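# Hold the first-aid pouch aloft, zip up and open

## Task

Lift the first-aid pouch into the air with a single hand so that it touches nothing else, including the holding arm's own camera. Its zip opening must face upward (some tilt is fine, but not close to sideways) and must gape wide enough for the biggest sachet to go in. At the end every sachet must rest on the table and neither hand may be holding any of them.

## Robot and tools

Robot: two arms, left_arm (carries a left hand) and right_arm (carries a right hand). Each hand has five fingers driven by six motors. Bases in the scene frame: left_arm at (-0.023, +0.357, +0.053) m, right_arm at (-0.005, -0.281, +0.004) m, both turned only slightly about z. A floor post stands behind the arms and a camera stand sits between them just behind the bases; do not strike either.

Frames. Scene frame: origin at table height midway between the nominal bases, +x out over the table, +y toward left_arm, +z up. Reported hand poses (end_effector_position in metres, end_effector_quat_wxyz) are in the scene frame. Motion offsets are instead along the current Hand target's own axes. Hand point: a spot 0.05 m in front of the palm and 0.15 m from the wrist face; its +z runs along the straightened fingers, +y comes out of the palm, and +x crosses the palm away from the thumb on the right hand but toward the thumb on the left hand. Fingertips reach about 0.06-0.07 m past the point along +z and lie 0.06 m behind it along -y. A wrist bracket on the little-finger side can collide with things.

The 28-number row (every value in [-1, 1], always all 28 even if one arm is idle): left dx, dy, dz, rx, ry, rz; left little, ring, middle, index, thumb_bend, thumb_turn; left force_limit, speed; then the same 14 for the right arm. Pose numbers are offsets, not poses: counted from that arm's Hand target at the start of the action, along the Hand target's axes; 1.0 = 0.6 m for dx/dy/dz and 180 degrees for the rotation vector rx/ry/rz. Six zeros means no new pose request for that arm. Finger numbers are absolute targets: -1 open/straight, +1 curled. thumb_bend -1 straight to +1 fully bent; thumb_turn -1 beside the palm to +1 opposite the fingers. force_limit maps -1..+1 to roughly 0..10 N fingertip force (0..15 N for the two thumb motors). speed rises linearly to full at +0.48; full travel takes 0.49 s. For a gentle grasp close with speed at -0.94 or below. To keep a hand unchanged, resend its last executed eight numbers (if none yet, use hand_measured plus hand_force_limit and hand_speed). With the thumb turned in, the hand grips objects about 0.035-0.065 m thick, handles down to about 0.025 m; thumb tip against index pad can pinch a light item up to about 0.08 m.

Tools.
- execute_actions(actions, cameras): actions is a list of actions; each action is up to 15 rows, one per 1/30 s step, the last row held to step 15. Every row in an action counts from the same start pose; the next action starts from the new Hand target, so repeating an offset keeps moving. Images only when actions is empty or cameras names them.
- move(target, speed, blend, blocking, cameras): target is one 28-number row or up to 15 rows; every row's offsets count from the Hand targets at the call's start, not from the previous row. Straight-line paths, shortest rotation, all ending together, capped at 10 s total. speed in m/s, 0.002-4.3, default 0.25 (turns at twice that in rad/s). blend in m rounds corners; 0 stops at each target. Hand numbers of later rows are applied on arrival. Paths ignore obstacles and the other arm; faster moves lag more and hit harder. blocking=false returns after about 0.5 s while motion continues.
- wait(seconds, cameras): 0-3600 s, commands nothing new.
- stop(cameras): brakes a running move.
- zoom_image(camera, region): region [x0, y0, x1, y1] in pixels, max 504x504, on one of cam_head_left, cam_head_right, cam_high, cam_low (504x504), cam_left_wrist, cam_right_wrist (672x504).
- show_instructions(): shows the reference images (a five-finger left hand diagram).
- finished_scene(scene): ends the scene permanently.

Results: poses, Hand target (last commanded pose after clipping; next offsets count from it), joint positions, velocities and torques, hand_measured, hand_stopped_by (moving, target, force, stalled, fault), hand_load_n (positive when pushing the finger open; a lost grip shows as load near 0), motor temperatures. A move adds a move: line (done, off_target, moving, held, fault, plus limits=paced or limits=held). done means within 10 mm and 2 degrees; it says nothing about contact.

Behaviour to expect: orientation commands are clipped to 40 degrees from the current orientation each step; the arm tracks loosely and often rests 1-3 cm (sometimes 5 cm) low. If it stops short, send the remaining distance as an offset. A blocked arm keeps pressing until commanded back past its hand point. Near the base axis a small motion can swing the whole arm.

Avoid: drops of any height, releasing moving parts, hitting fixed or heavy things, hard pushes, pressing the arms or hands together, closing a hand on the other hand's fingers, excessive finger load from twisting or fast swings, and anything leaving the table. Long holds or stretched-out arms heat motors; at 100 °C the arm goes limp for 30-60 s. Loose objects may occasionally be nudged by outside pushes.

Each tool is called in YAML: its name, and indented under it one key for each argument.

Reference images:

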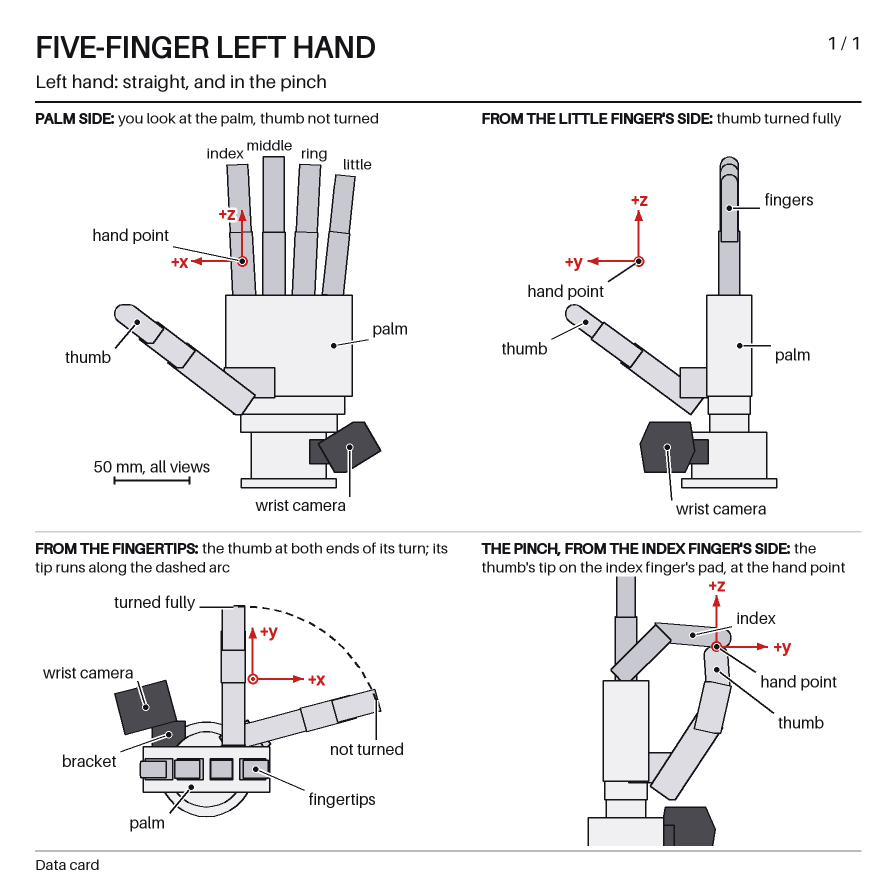

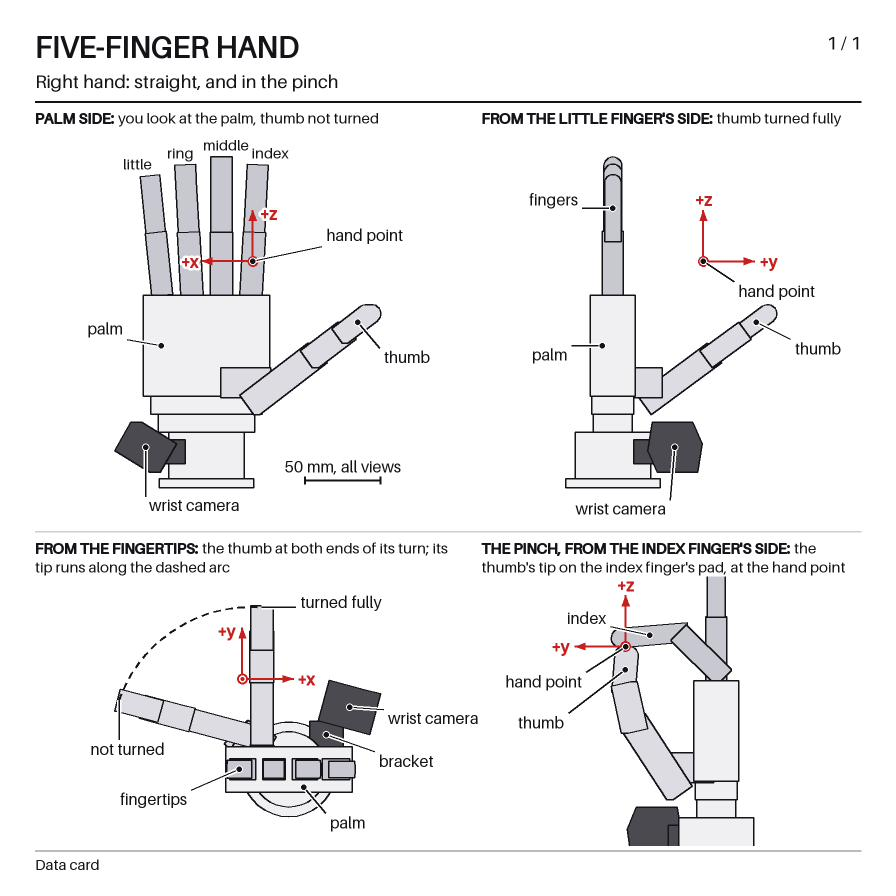

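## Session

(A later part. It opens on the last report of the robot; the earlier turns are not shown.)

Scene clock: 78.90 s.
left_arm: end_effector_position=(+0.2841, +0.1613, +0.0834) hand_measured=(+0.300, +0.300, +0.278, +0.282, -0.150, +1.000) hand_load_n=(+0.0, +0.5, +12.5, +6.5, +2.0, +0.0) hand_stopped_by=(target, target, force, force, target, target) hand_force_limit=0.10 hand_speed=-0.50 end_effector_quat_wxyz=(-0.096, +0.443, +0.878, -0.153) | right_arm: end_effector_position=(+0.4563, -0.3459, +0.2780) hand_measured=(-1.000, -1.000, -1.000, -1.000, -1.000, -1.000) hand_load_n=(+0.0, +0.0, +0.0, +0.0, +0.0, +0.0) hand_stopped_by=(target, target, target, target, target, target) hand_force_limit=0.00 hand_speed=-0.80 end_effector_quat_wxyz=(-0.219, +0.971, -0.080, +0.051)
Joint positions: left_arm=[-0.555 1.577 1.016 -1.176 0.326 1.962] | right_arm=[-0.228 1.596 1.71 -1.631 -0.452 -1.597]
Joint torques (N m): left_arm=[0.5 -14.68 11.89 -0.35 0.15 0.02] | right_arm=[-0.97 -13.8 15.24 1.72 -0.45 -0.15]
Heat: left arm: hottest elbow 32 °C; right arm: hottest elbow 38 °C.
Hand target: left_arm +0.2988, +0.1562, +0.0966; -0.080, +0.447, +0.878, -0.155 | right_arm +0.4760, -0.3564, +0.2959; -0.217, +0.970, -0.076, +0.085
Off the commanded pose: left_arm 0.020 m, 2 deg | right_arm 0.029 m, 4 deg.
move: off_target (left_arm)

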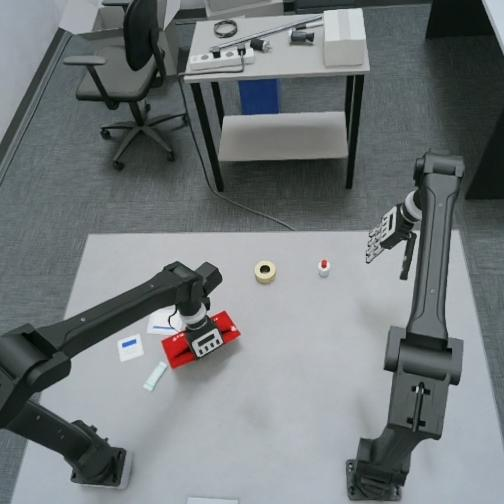

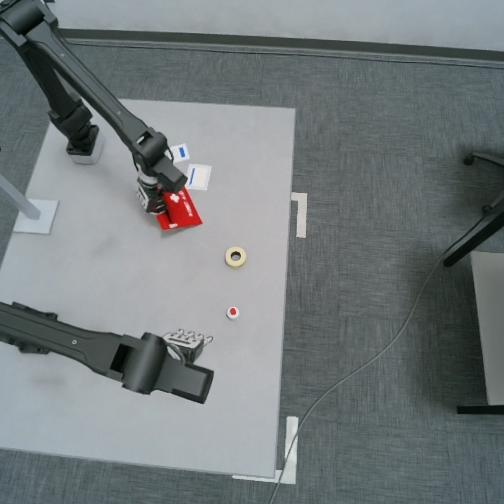

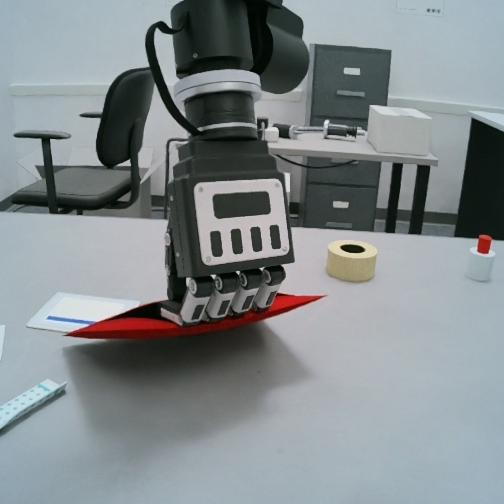

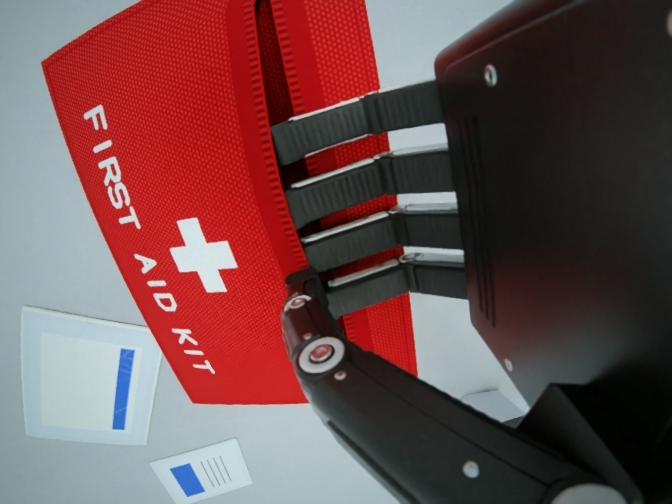

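move:
  target: [0,-0.0684,-0.188,0,0,0,0.3,0.3,0.3,0.3,-0.15,1,0.1,-0.5,0,0,0,0,0,0,-1,-1,-1,-1,-1,-1,0,-0.8]
  speed: 0.06
  cameras: ["cam_head_left","cam_head_right","cam_high","cam_low","cam_left_wrist"]

zoom_image:
  camera: "cam_low"
  region: [60, 130, 400, 430]

zoom_image:
  camera: "cam_left_wrist"
  region: [20, 0, 460, 470]

Scene clock: 81.67 s.
left_arm: end_effector_position=(+0.2871, +0.1593, +0.2009) hand_measured=(+0.300, +0.300, +0.278, +0.282, -0.150, +1.000) hand_load_n=(+0.0, +0.5, +13.0, +6.5, +2.0, +0.0) hand_stopped_by=(target, target, force, force, target, target) hand_force_limit=0.10 hand_speed=-0.50 end_effector_quat_wxyz=(-0.098, +0.443, +0.878, -0.153) | right_arm: end_effector_position=(+0.4563, -0.3459, +0.2780) hand_measured=(-1.000, -1.000, -1.000, -1.000, -1.000, -1.000) hand_load_n=(+0.0, +0.0, +0.0, +0.0, +0.0, +0.0) hand_stopped_by=(target, target, target, target, target, target) hand_force_limit=0.00 hand_speed=-0.80 end_effector_quat_wxyz=(-0.219, +0.971, -0.080, +0.051)
Joint positions: left_arm=[-0.555 1.464 1.222 -1.498 0.326 1.962] | right_arm=[-0.228 1.596 1.71 -1.631 -0.452 -1.597]
Joint torques (N m): left_arm=[0.62 -14.04 13.68 -0.47 0.14 0.02] | right_arm=[-0.85 -13.57 15.2 1.62 -0.47 -0.13]
Heat: left arm: hottest elbow 33 °C; right arm: hottest elbow 38 °C.
Hand target: left_arm +0.2991, +0.1560, +0.2167; -0.079, +0.447, +0.878, -0.155 | right_arm +0.4760, -0.3564, +0.2959; -0.217, +0.970, -0.076, +0.085
Off the commanded pose: left_arm 0.020 m, 2 deg | right_arm 0.029 m, 4 deg.
move: off_target (left_arm)

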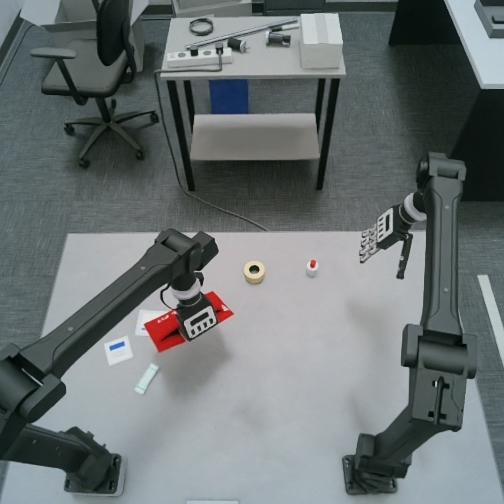

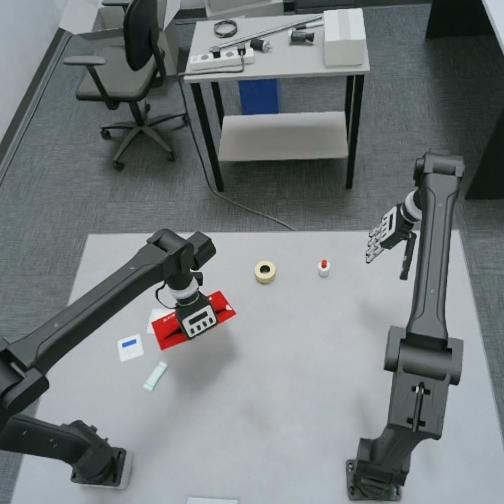

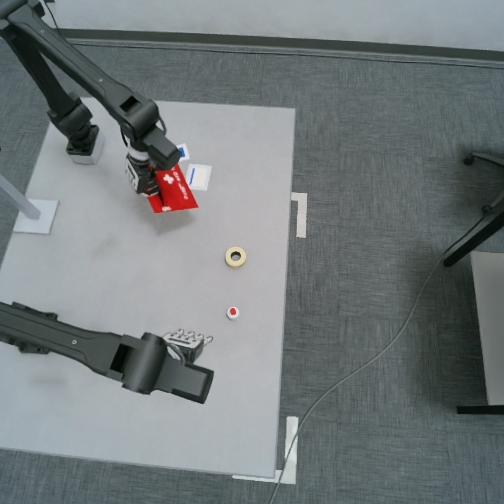

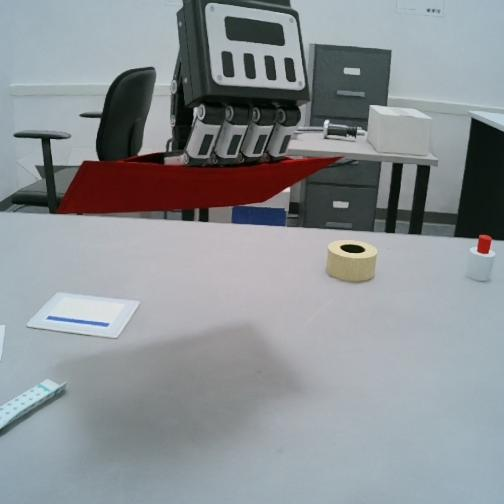

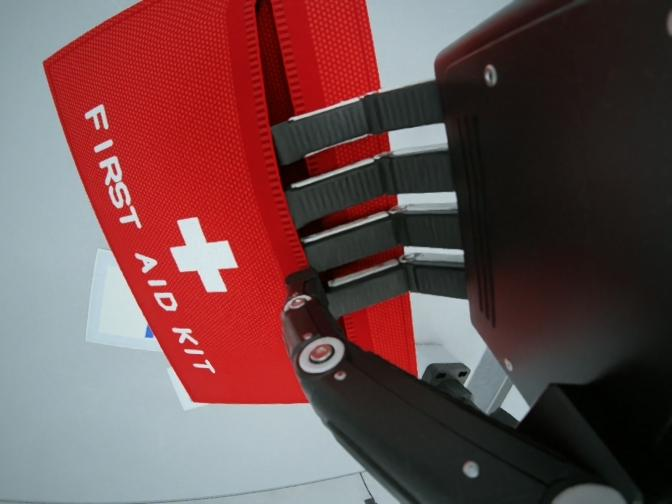

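Scaled by 1.482.

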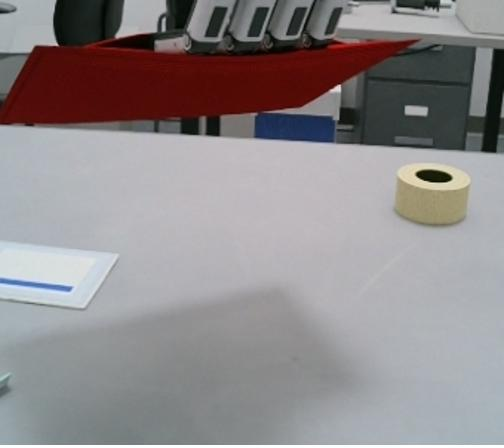

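Scaled by 1.072 from the camera's image (finer frame: 960x720).

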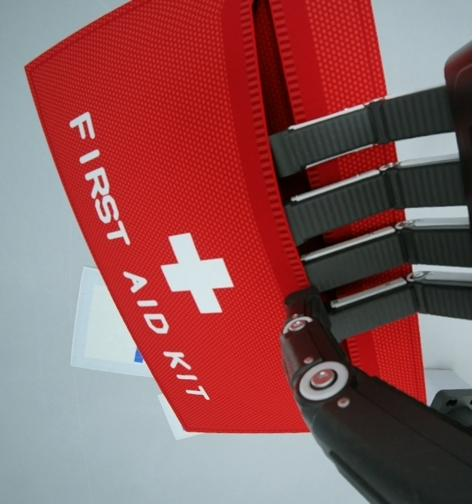

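move:
  target:
    - [-0.05,-0.045,-0.03,0,-0.0931,-0.2559,0.3,0.3,0.3,0.3,-0.15,1,0.1,-0.5,0,0,0,0,0,0,-1,-1,-1,-1,-1,-1,0,-0.8]
    - [-0.1025,-0.0917,-0.034,0.2343,-0.1885,-0.2057,0.3,0.3,0.3,0.3,-0.15,1,0.1,-0.5,0,0,0,0,0,0,-1,-1,-1,-1,-1,-1,0,-0.8]
  speed: 0.12
  blend: [0.02,0]
  cameras: ["cam_head_left","cam_head_right","cam_high","cam_low","cam_left_wrist"]

zoom_image:
  camera: "cam_low"
  region: [60, 0, 464, 400]

zoom_image:
  camera: "cam_left_wrist"
  region: [20, 0, 460, 470]

Scene clock: 91.77 s.
left_arm: end_effector_position=(+0.2953, +0.0775, +0.2506) hand_measured=(+0.300, +0.300, +0.278, +0.282, -0.150, +1.000) hand_load_n=(+0.0, +0.5, +13.0, +6.5, +2.0, +0.0) hand_stopped_by=(target, target, force, force, target, target) hand_force_limit=0.10 hand_speed=-0.50 end_effector_quat_wxyz=(-0.033, +0.039, +0.845, -0.533) | right_arm: end_effector_position=(+0.4563, -0.3459, +0.2780) hand_measured=(-1.000, -1.000, -1.000, -1.000, -1.000, -1.000) hand_load_n=(+0.0, +0.0, +0.5, +0.0, +0.0, +0.0) hand_stopped_by=(target, target, target, target, target, target) hand_force_limit=0.00 hand_speed=-0.80 end_effector_quat_wxyz=(-0.219, +0.971, -0.080, +0.051)
Joint positions: left_arm=[-0.334 1.314 1.015 -0.807 1.068 1.035] | right_arm=[-0.228 1.596 1.71 -1.631 -0.452 -1.597]
Joint torques (N m): left_arm=[0.73 -12.63 10.77 1.54 0.74 -0.15] | right_arm=[-0.97 -13.8 15.24 1.65 -0.45 -0.13]
Heat: left arm: hottest elbow 34 °C; right arm: hottest elbow 38 °C.
Hand target: left_arm +0.2989, +0.0799, +0.2547; -0.024, +0.036, +0.843, -0.537 | right_arm +0.4760, -0.3564, +0.2959; -0.217, +0.970, -0.076, +0.085
Off the commanded pose: left_arm 0.006 m, 1 deg | right_arm 0.029 m, 4 deg.
move: done

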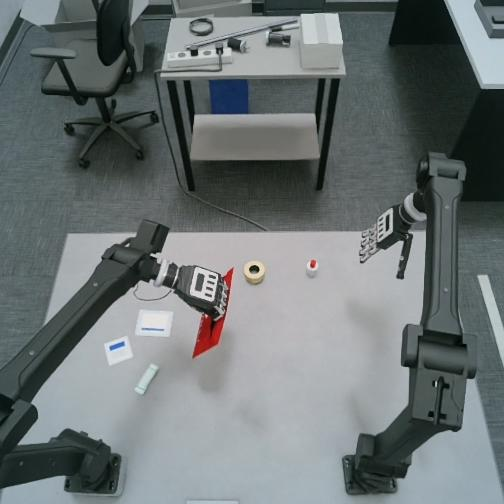

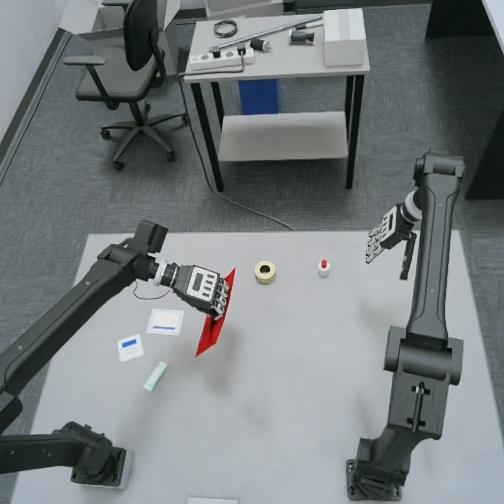

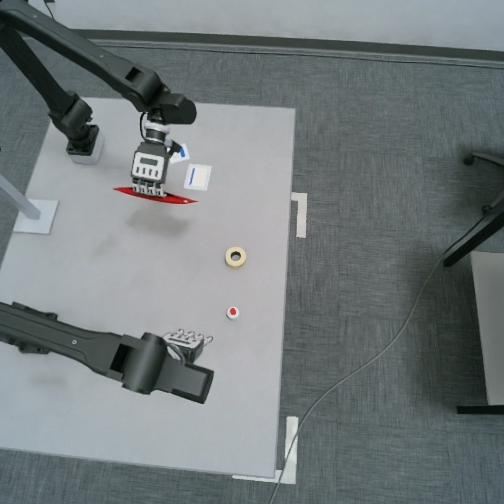

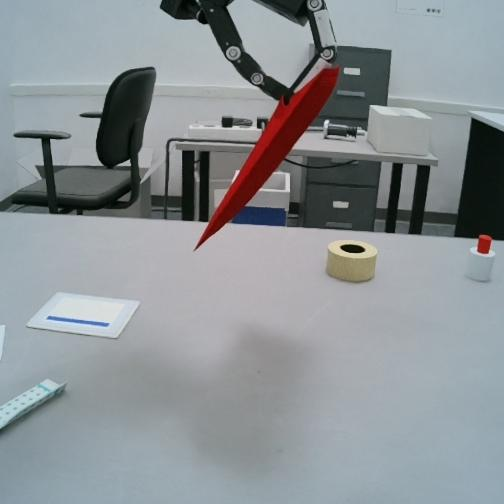

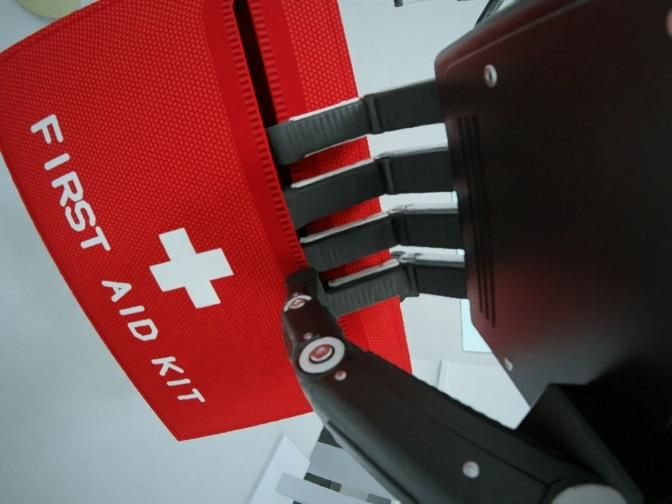

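Scaled by 1.248.

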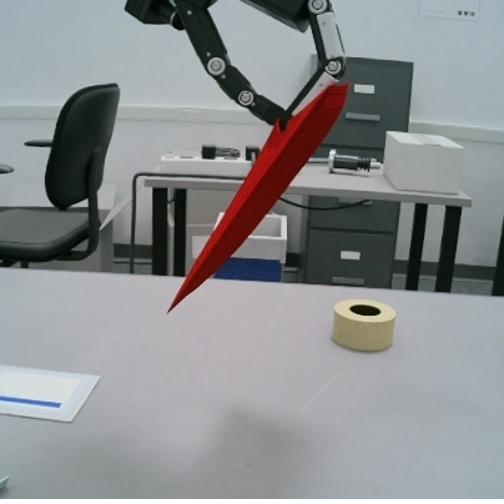

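Scaled by 1.072 from the camera's image (finer frame: 960x720).

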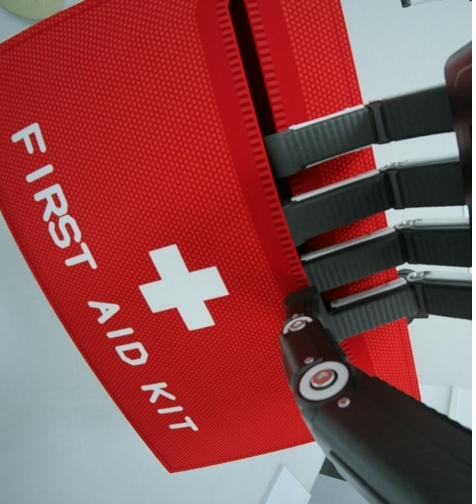

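move:
  target: [0,0,0,0.07,0,0,0.12,0.12,0.3,0.3,-0.15,1,0.1,-0.7,0,0,0,0,0,0,-1,-1,-1,-1,-1,-1,0,-0.8]
  speed: 0.12
  cameras: ["cam_head_left","cam_head_right","cam_high","cam_low","cam_left_wrist"]

zoom_image:
  camera: "cam_low"
  region: [160, 0, 404, 280]

zoom_image:
  camera: "cam_left_wrist"
  region: [100, 0, 460, 470]

zoom_image:
  camera: "cam_high"
  region: [90, 130, 230, 240]

zoom_image:
  camera: "cam_head_right"
  region: [150, 240, 290, 380]

Scene clock: 94.43 s.
left_arm: end_effector_position=(+0.2961, +0.0770, +0.2508) hand_measured=(+0.120, +0.120, +0.278, +0.282, -0.150, +1.000) hand_load_n=(+0.0, +0.0, +12.5, +6.0, +2.0, +0.0) hand_stopped_by=(target, target, force, force, target, target) hand_force_limit=0.10 hand_speed=-0.70 end_effector_quat_wxyz=(-0.037, +0.034, +0.781, -0.623) | right_arm: end_effector_position=(+0.4563, -0.3459, +0.2780) hand_measured=(-1.000, -1.000, -1.000, -1.000, -1.000, -1.000) hand_load_n=(+0.0, +0.0, +0.0, +0.0, +0.0, +0.0) hand_stopped_by=(target, target, target, target, target, target) hand_force_limit=0.00 hand_speed=-0.80 end_effector_quat_wxyz=(-0.219, +0.971, -0.080, +0.051)
Joint positions: left_arm=[-0.268 1.309 0.887 -0.479 1.284 0.865] | right_arm=[-0.228 1.596 1.71 -1.631 -0.452 -1.597]
Joint torques (N m): left_arm=[0.62 -12.16 10.43 1.77 0.75 -0.13] | right_arm=[-0.91 -13.92 15.16 1.65 -0.46 -0.13]
Heat: left arm: hottest elbow 34 °C; right arm: hottest elbow 38 °C.
Hand target: left_arm +0.2989, +0.0799, +0.2547; -0.028, +0.033, +0.779, -0.626 | right_arm +0.4760, -0.3564, +0.2959; -0.217, +0.970, -0.076, +0.085
Off the commanded pose: left_arm 0.006 m, 1 deg | right_arm 0.029 m, 4 deg.
move: done

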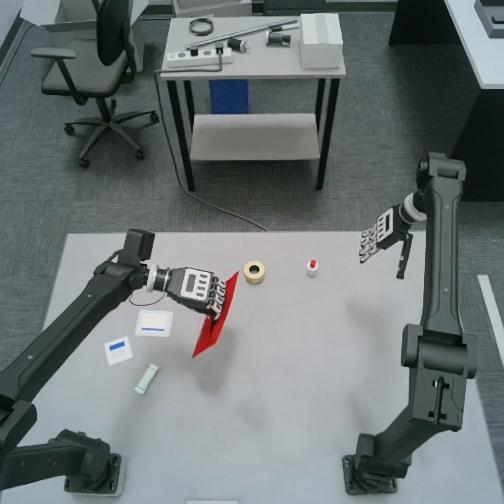

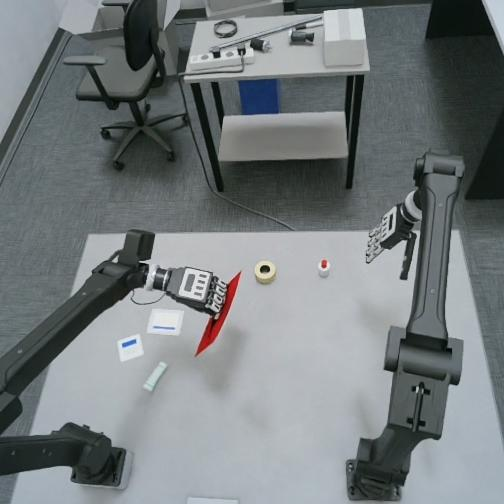

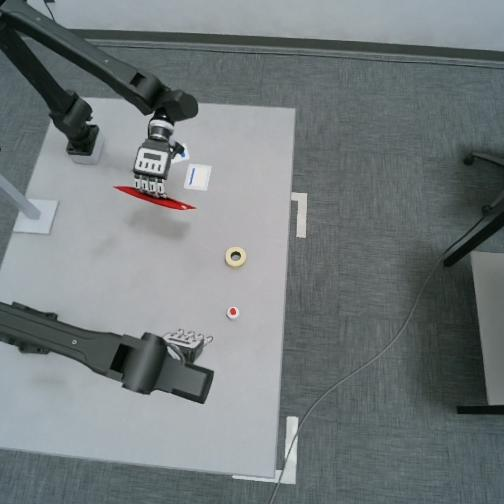

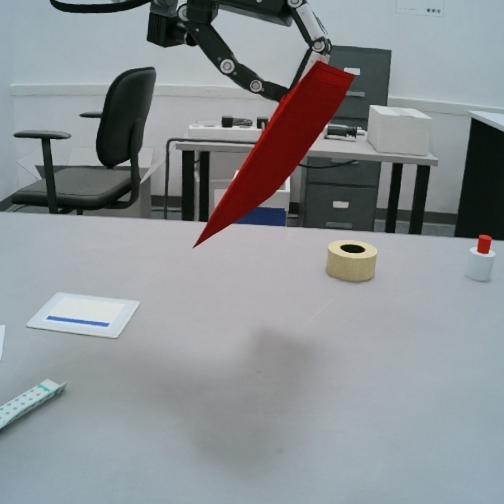

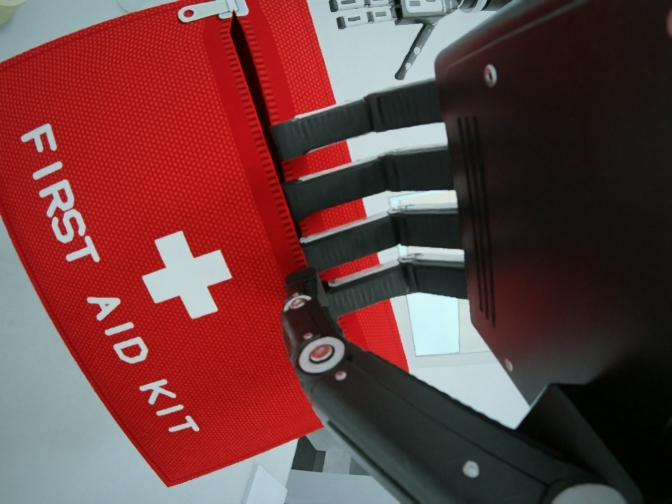

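Scaled by 1.800.

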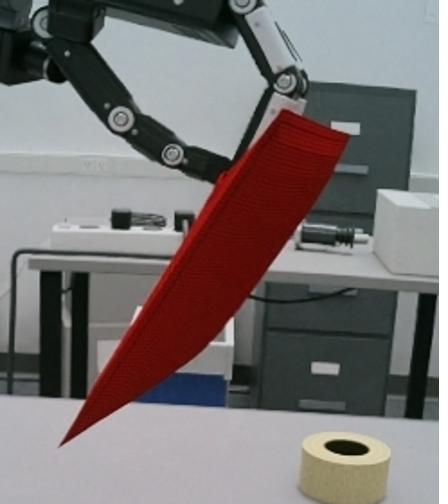

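Scaled by 1.072 from the camera's image (finer frame: 960x720).

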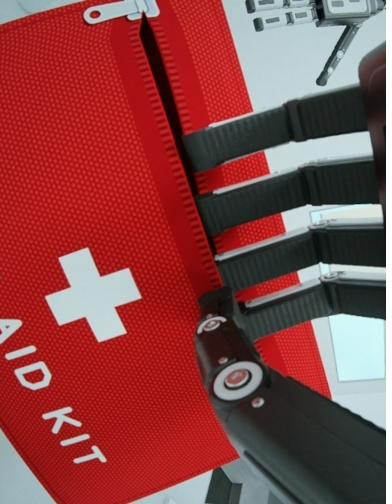

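Scaled by 3.600.

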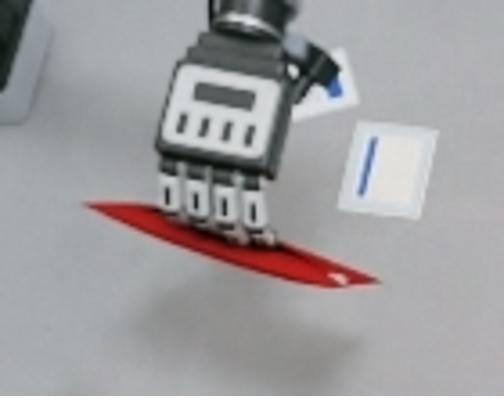

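Scaled by 3.600.

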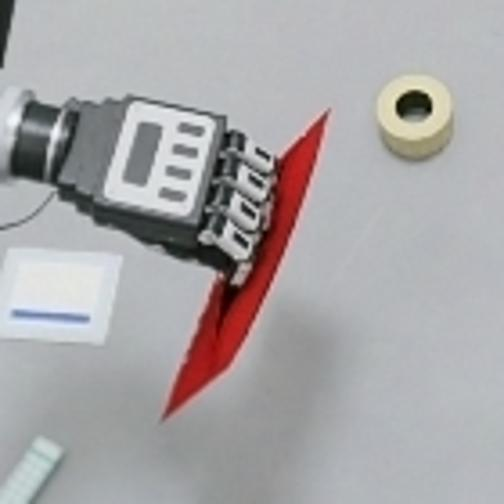

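move:
  target: [0,0,0,0,0,0,0.12,0.12,0.3,0.3,-0.15,1,0.1,-0.7,-0.474,-0.352,-0.019,0.11,0,0,-1,-1,-1,-1,-1,-1,0,-0.8]
  speed: 0.15
  cameras: ["all"]

Scene clock: 100.50 s.
left_arm: end_effector_position=(+0.2960, +0.0770, +0.2509) hand_measured=(+0.120, +0.120, +0.278, +0.282, -0.150, +1.000) hand_load_n=(+0.0, +0.0, +13.0, +6.0, +2.0, +0.0) hand_stopped_by=(target, target, force, force, target, target) hand_force_limit=0.10 hand_speed=-0.70 end_effector_quat_wxyz=(-0.037, +0.033, +0.781, -0.623) | right_arm: end_effector_position=(+0.2195, -0.1242, +0.3601) hand_measured=(-1.000, -1.000, -1.000, -1.000, -1.000, -1.000) hand_load_n=(+0.0, +0.0, +0.0, +0.0, +0.0, -0.5) hand_stopped_by=(target, target, target, target, target, target) hand_force_limit=0.00 hand_speed=-0.80 end_effector_quat_wxyz=(-0.377, +0.919, -0.066, +0.092)
Joint positions: left_arm=[-0.268 1.309 0.887 -0.479 1.284 0.864] | right_arm=[0.256 0.873 1.243 -1.421 -0.636 -0.973]
Joint torques (N m): left_arm=[0.67 -12.16 10.36 1.77 0.73 -0.17] | right_arm=[1.08 -3.55 9.61 2.84 -0.31 0.04]
Heat: left arm: hottest elbow 33 °C; right arm: hottest elbow 38 °C.
Hand target: left_arm +0.2989, +0.0799, +0.2547; -0.028, +0.033, +0.779, -0.626 | right_arm +0.2201, -0.1200, +0.3600; -0.380, +0.918, -0.060, +0.097
Off the commanded pose: left_arm 0.006 m, 1 deg | right_arm 0.004 m, 1 deg.
move: done

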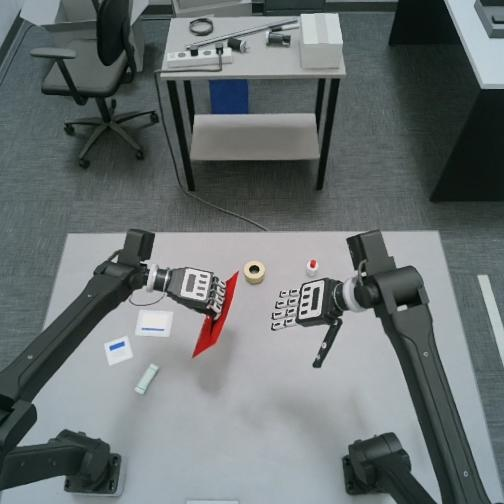

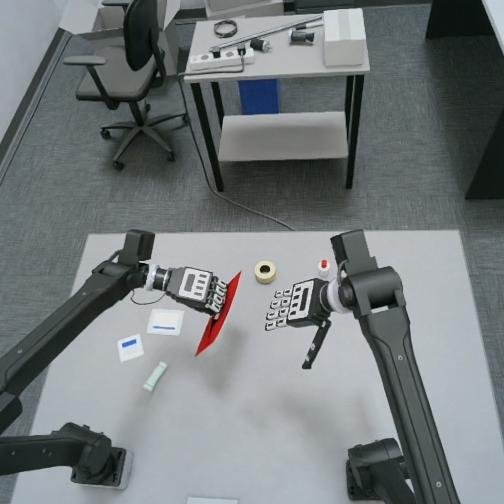

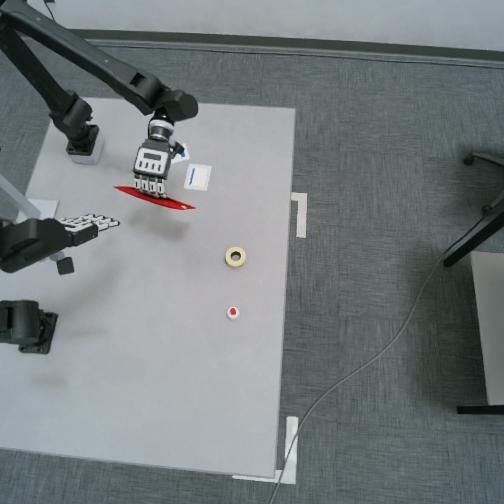

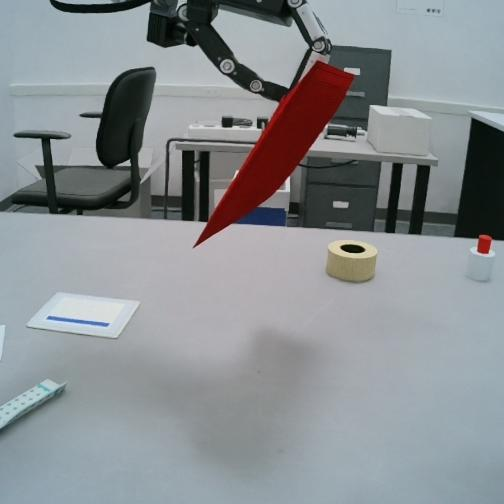

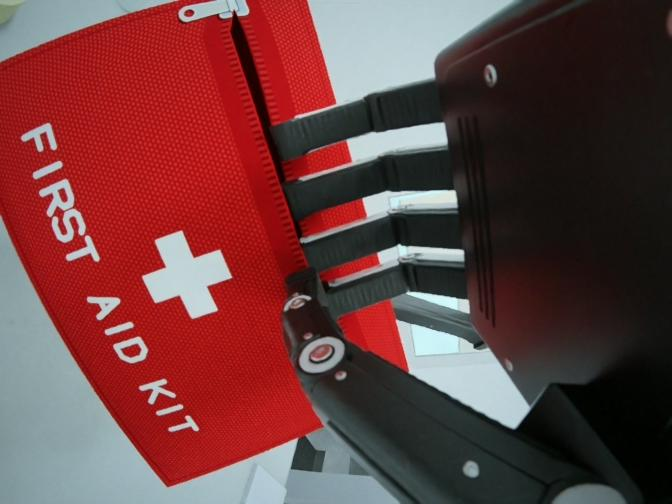

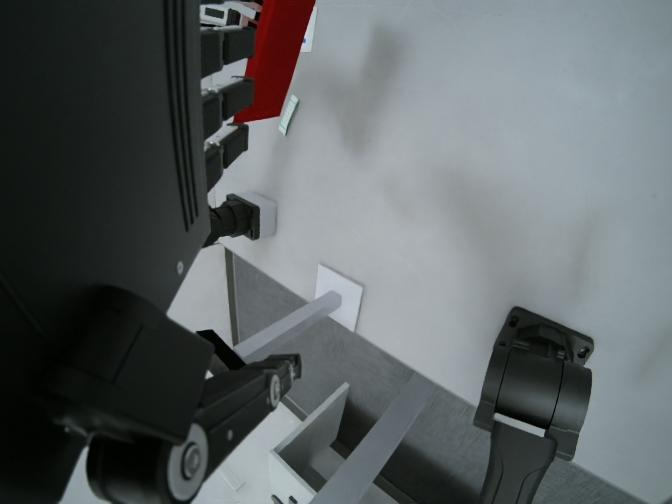

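move:
  target: [0,0,0,0,0,0,0.12,0.12,0.3,0.3,-0.15,1,0.1,-0.7,0.077,-0.038,0.03,-0.0257,0.1386,0.1343,-1,-1,-1,-1,-1,-1,0,-0.8]
  speed: 0.15
  cameras: ["cam_head_left","cam_right_wrist"]

Scene clock: 104.97 s.
left_arm: end_effector_position=(+0.2960, +0.0770, +0.2509) hand_measured=(+0.120, +0.120, +0.278, +0.282, -0.150, +1.000) hand_load_n=(+0.0, +0.0, +12.5, +6.5, +2.0, +0.0) hand_stopped_by=(target, target, force, force, target, target) hand_force_limit=0.10 hand_speed=-0.70 end_effector_quat_wxyz=(-0.037, +0.033, +0.781, -0.623) | right_arm: end_effector_position=(+0.2673, -0.1076, +0.3655) hand_measured=(-1.000, -1.000, -1.000, -1.000, -1.000, -1.000) hand_load_n=(+0.0, +0.0, +0.0, +0.0, +0.0, +0.0) hand_stopped_by=(target, target, target, target, target, target) hand_force_limit=0.00 hand_speed=-0.80 end_effector_quat_wxyz=(-0.323, +0.860, -0.339, +0.203)
Joint positions: left_arm=[-0.268 1.309 0.887 -0.479 1.284 0.864] | right_arm=[0.438 0.859 1.225 -1.161 -0.121 -0.308]
Joint torques (N m): left_arm=[0.73 -12.16 10.35 1.74 0.72 -0.17] | right_arm=[1.55 -3.19 10.88 3.47 0 0.04]
Heat: left arm: hottest elbow 33 °C; right arm: hottest elbow 38 °C.
Hand target: left_arm +0.2989, +0.0799, +0.2547; -0.028, +0.033, +0.779, -0.626 | right_arm +0.2699, -0.1000, +0.3699; -0.333, +0.857, -0.333, +0.207
Off the commanded pose: left_arm 0.006 m, 1 deg | right_arm 0.009 m, 1 deg.
move: done

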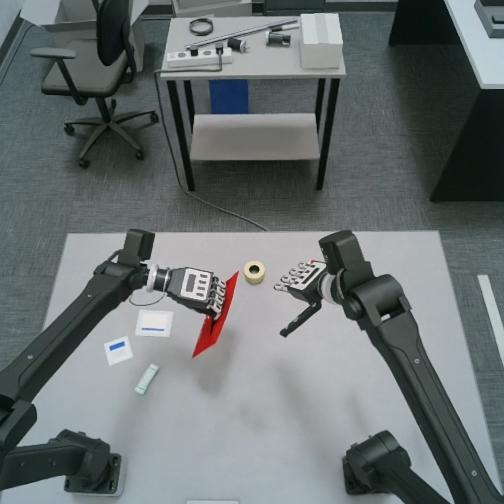

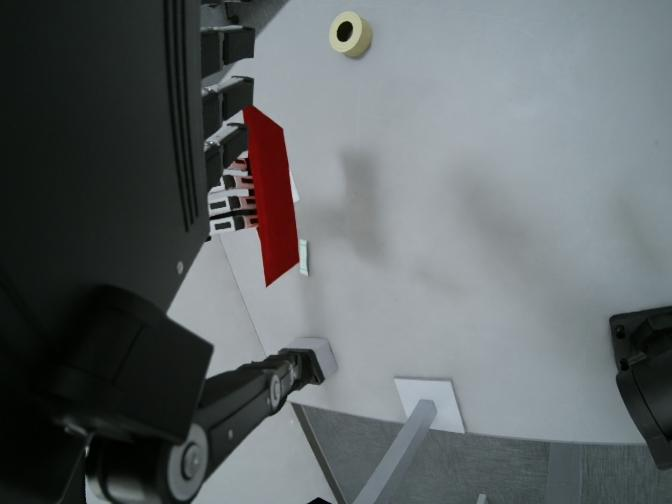

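move:
  target: [0,0,0,0,0,0,0.12,0.12,0.3,0.3,-0.15,1,0.1,-0.7,0.1575,-0.16,0.283,0.0447,-0.2417,-0.2342,-1,-1,-1,-1,-1,-1,0,-0.8]
  speed: 0.15
  cameras: ["cam_head_left","cam_right_wrist","cam_high"]

Scene clock: 113.57 s.
left_arm: end_effector_position=(+0.2960, +0.0770, +0.2509) hand_measured=(+0.120, +0.120, +0.278, +0.282, -0.150, +1.000) hand_load_n=(+0.0, +0.0, +12.5, +6.5, +2.0, +0.0) hand_stopped_by=(target, target, force, force, target, target) hand_force_limit=0.10 hand_speed=-0.70 end_effector_quat_wxyz=(-0.037, +0.033, +0.781, -0.623) | right_arm: end_effector_position=(+0.4609, -0.0358, +0.3149) hand_measured=(-1.000, -1.000, -1.000, -1.000, -1.000, -1.000) hand_load_n=(+0.0, +0.0, +0.0, +0.0, -0.5, +0.0) hand_stopped_by=(target, target, target, target, target, target) hand_force_limit=0.00 hand_speed=-0.80 end_effector_quat_wxyz=(-0.388, +0.910, +0.144, -0.014)
Joint positions: left_arm=[-0.268 1.309 0.887 -0.479 1.284 0.864] | right_arm=[0.277 1.725 1.913 -1.649 -0.791 -1.537]
Joint torques (N m): left_arm=[0.73 -12.28 10.32 1.77 0.74 -0.17] | right_arm=[-1.2 -15.97 15.08 0.57 -0.67 -0.15]
Heat: left arm: hottest elbow 33 °C; right arm: hottest elbow 39 °C.
Hand target: left_arm +0.2989, +0.0799, +0.2547; -0.028, +0.033, +0.779, -0.626 | right_arm +0.4749, -0.0402, +0.3332; -0.392, +0.908, +0.148, +0.008
Off the commanded pose: left_arm 0.006 m, 1 deg | right_arm 0.023 m, 3 deg.
move: off_target (right_arm)
Images, in order (width x height): cam_head_left 504x504, cam_high 504x504, cam_right_wrist 672x504.

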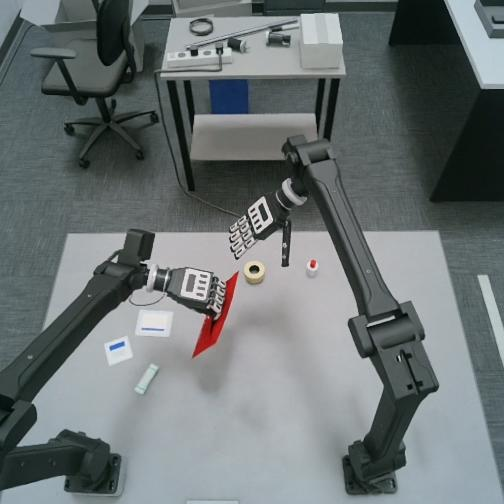

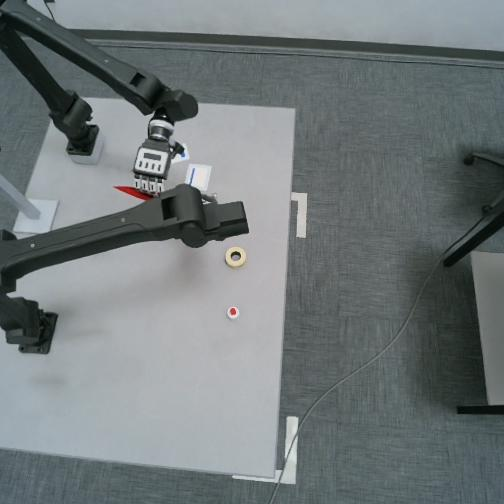

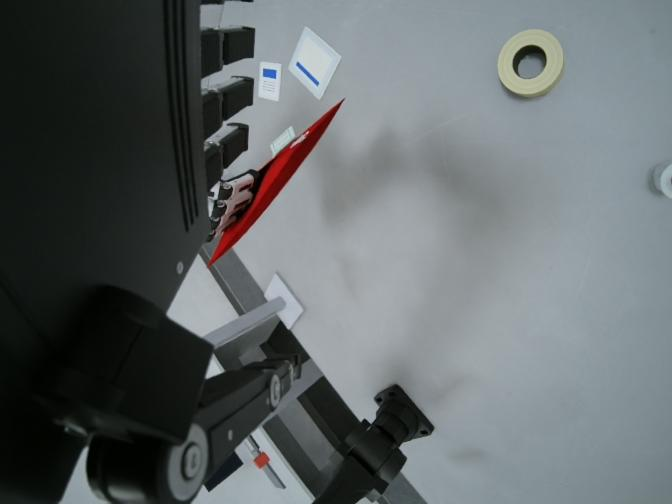

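zoom_image:
  camera: "cam_right_wrist"
  region: [190, 80, 370, 280]

Scaled by 2.520 from the camera's image (finer frame: 960x720).

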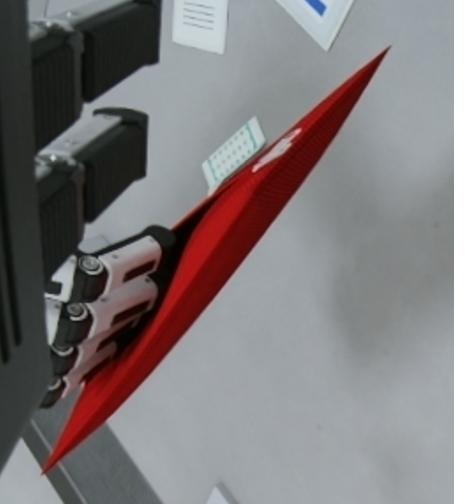

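move:
  target: [0,0,0,0,0,0,-0.15,-0.15,0.3,0.3,-0.15,1,0.1,-0.7,0,0,0,0,0,0,-1,-1,-1,-1,-1,-1,0,-0.8]
  speed: 0.15
  cameras: ["cam_left_wrist","cam_right_wrist"]

zoom_image:
  camera: "cam_right_wrist"
  region: [190, 80, 370, 280]

zoom_image:
  camera: "cam_left_wrist"
  region: [100, 0, 460, 470]

Scene clock: 114.67 s.
left_arm: end_effector_position=(+0.2960, +0.0770, +0.2509) hand_measured=(-0.150, -0.150, +0.278, +0.282, -0.150, +1.000) hand_load_n=(+0.0, +0.0, +12.5, +6.0, +2.5, +0.0) hand_stopped_by=(target, target, force, force, target, target) hand_force_limit=0.10 hand_speed=-0.70 end_effector_quat_wxyz=(-0.037, +0.033, +0.781, -0.623) | right_arm: end_effector_position=(+0.4609, -0.0358, +0.3149) hand_measured=(-1.000, -1.000, -1.000, -1.000, -1.000, -1.000) hand_load_n=(+0.0, -0.5, +0.0, +0.0, +0.0, +0.0) hand_stopped_by=(target, target, target, target, target, target) hand_force_limit=0.00 hand_speed=-0.80 end_effector_quat_wxyz=(-0.388, +0.910, +0.145, -0.014)
Joint positions: left_arm=[-0.268 1.309 0.887 -0.479 1.284 0.864] | right_arm=[0.277 1.725 1.913 -1.649 -0.791 -1.538]
Joint torques (N m): left_arm=[1.14 -12.1 10.33 1.83 0.73 -0.18] | right_arm=[-1.03 -15.85 15.02 0.69 -0.68 -0.14]
Heat: left arm: hottest elbow 33 °C; right arm: hottest elbow 39 °C.
Hand target: left_arm +0.2989, +0.0799, +0.2547; -0.028, +0.033, +0.779, -0.626 | right_arm +0.4749, -0.0402, +0.3332; -0.392, +0.908, +0.148, +0.008
Off the commanded pose: left_arm 0.006 m, 1 deg | right_arm 0.023 m, 3 deg.
move: done

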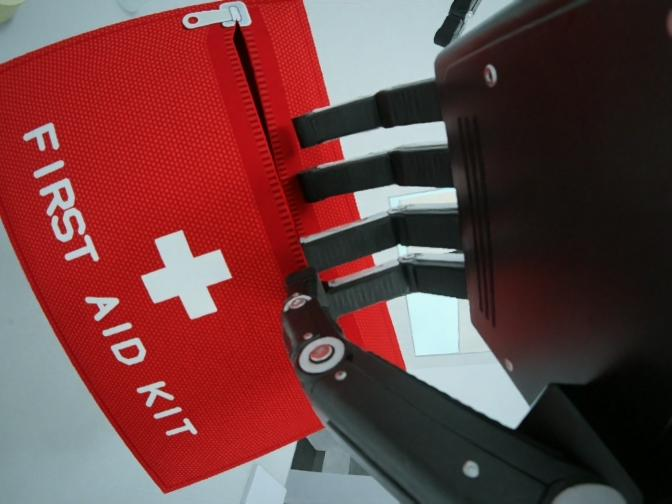

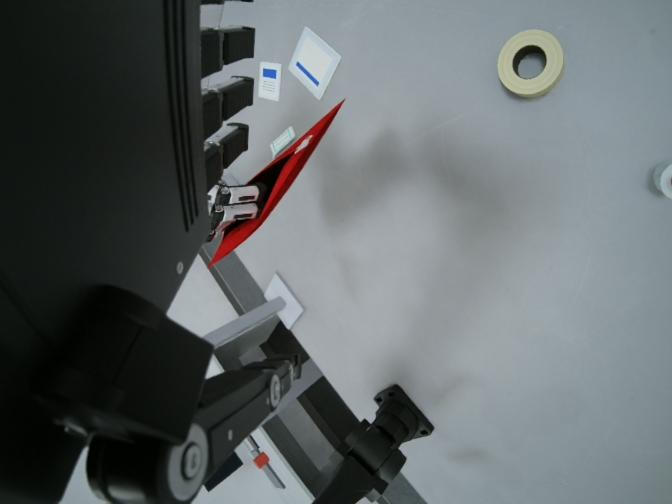

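Scaled by 2.520 from the camera's image (finer frame: 960x720).

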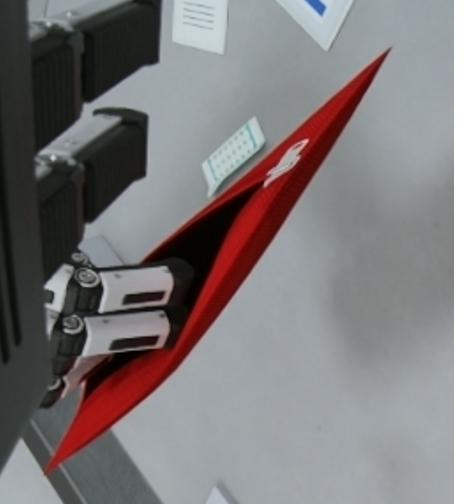

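Scaled by 1.072 from the camera's image (finer frame: 960x720).

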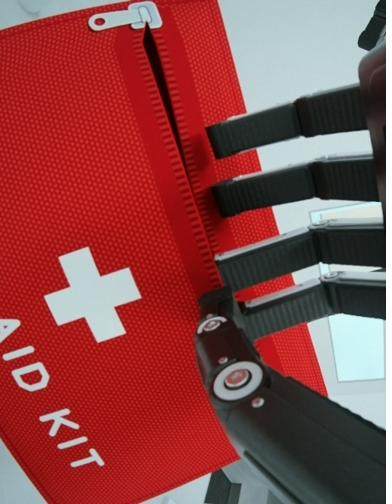

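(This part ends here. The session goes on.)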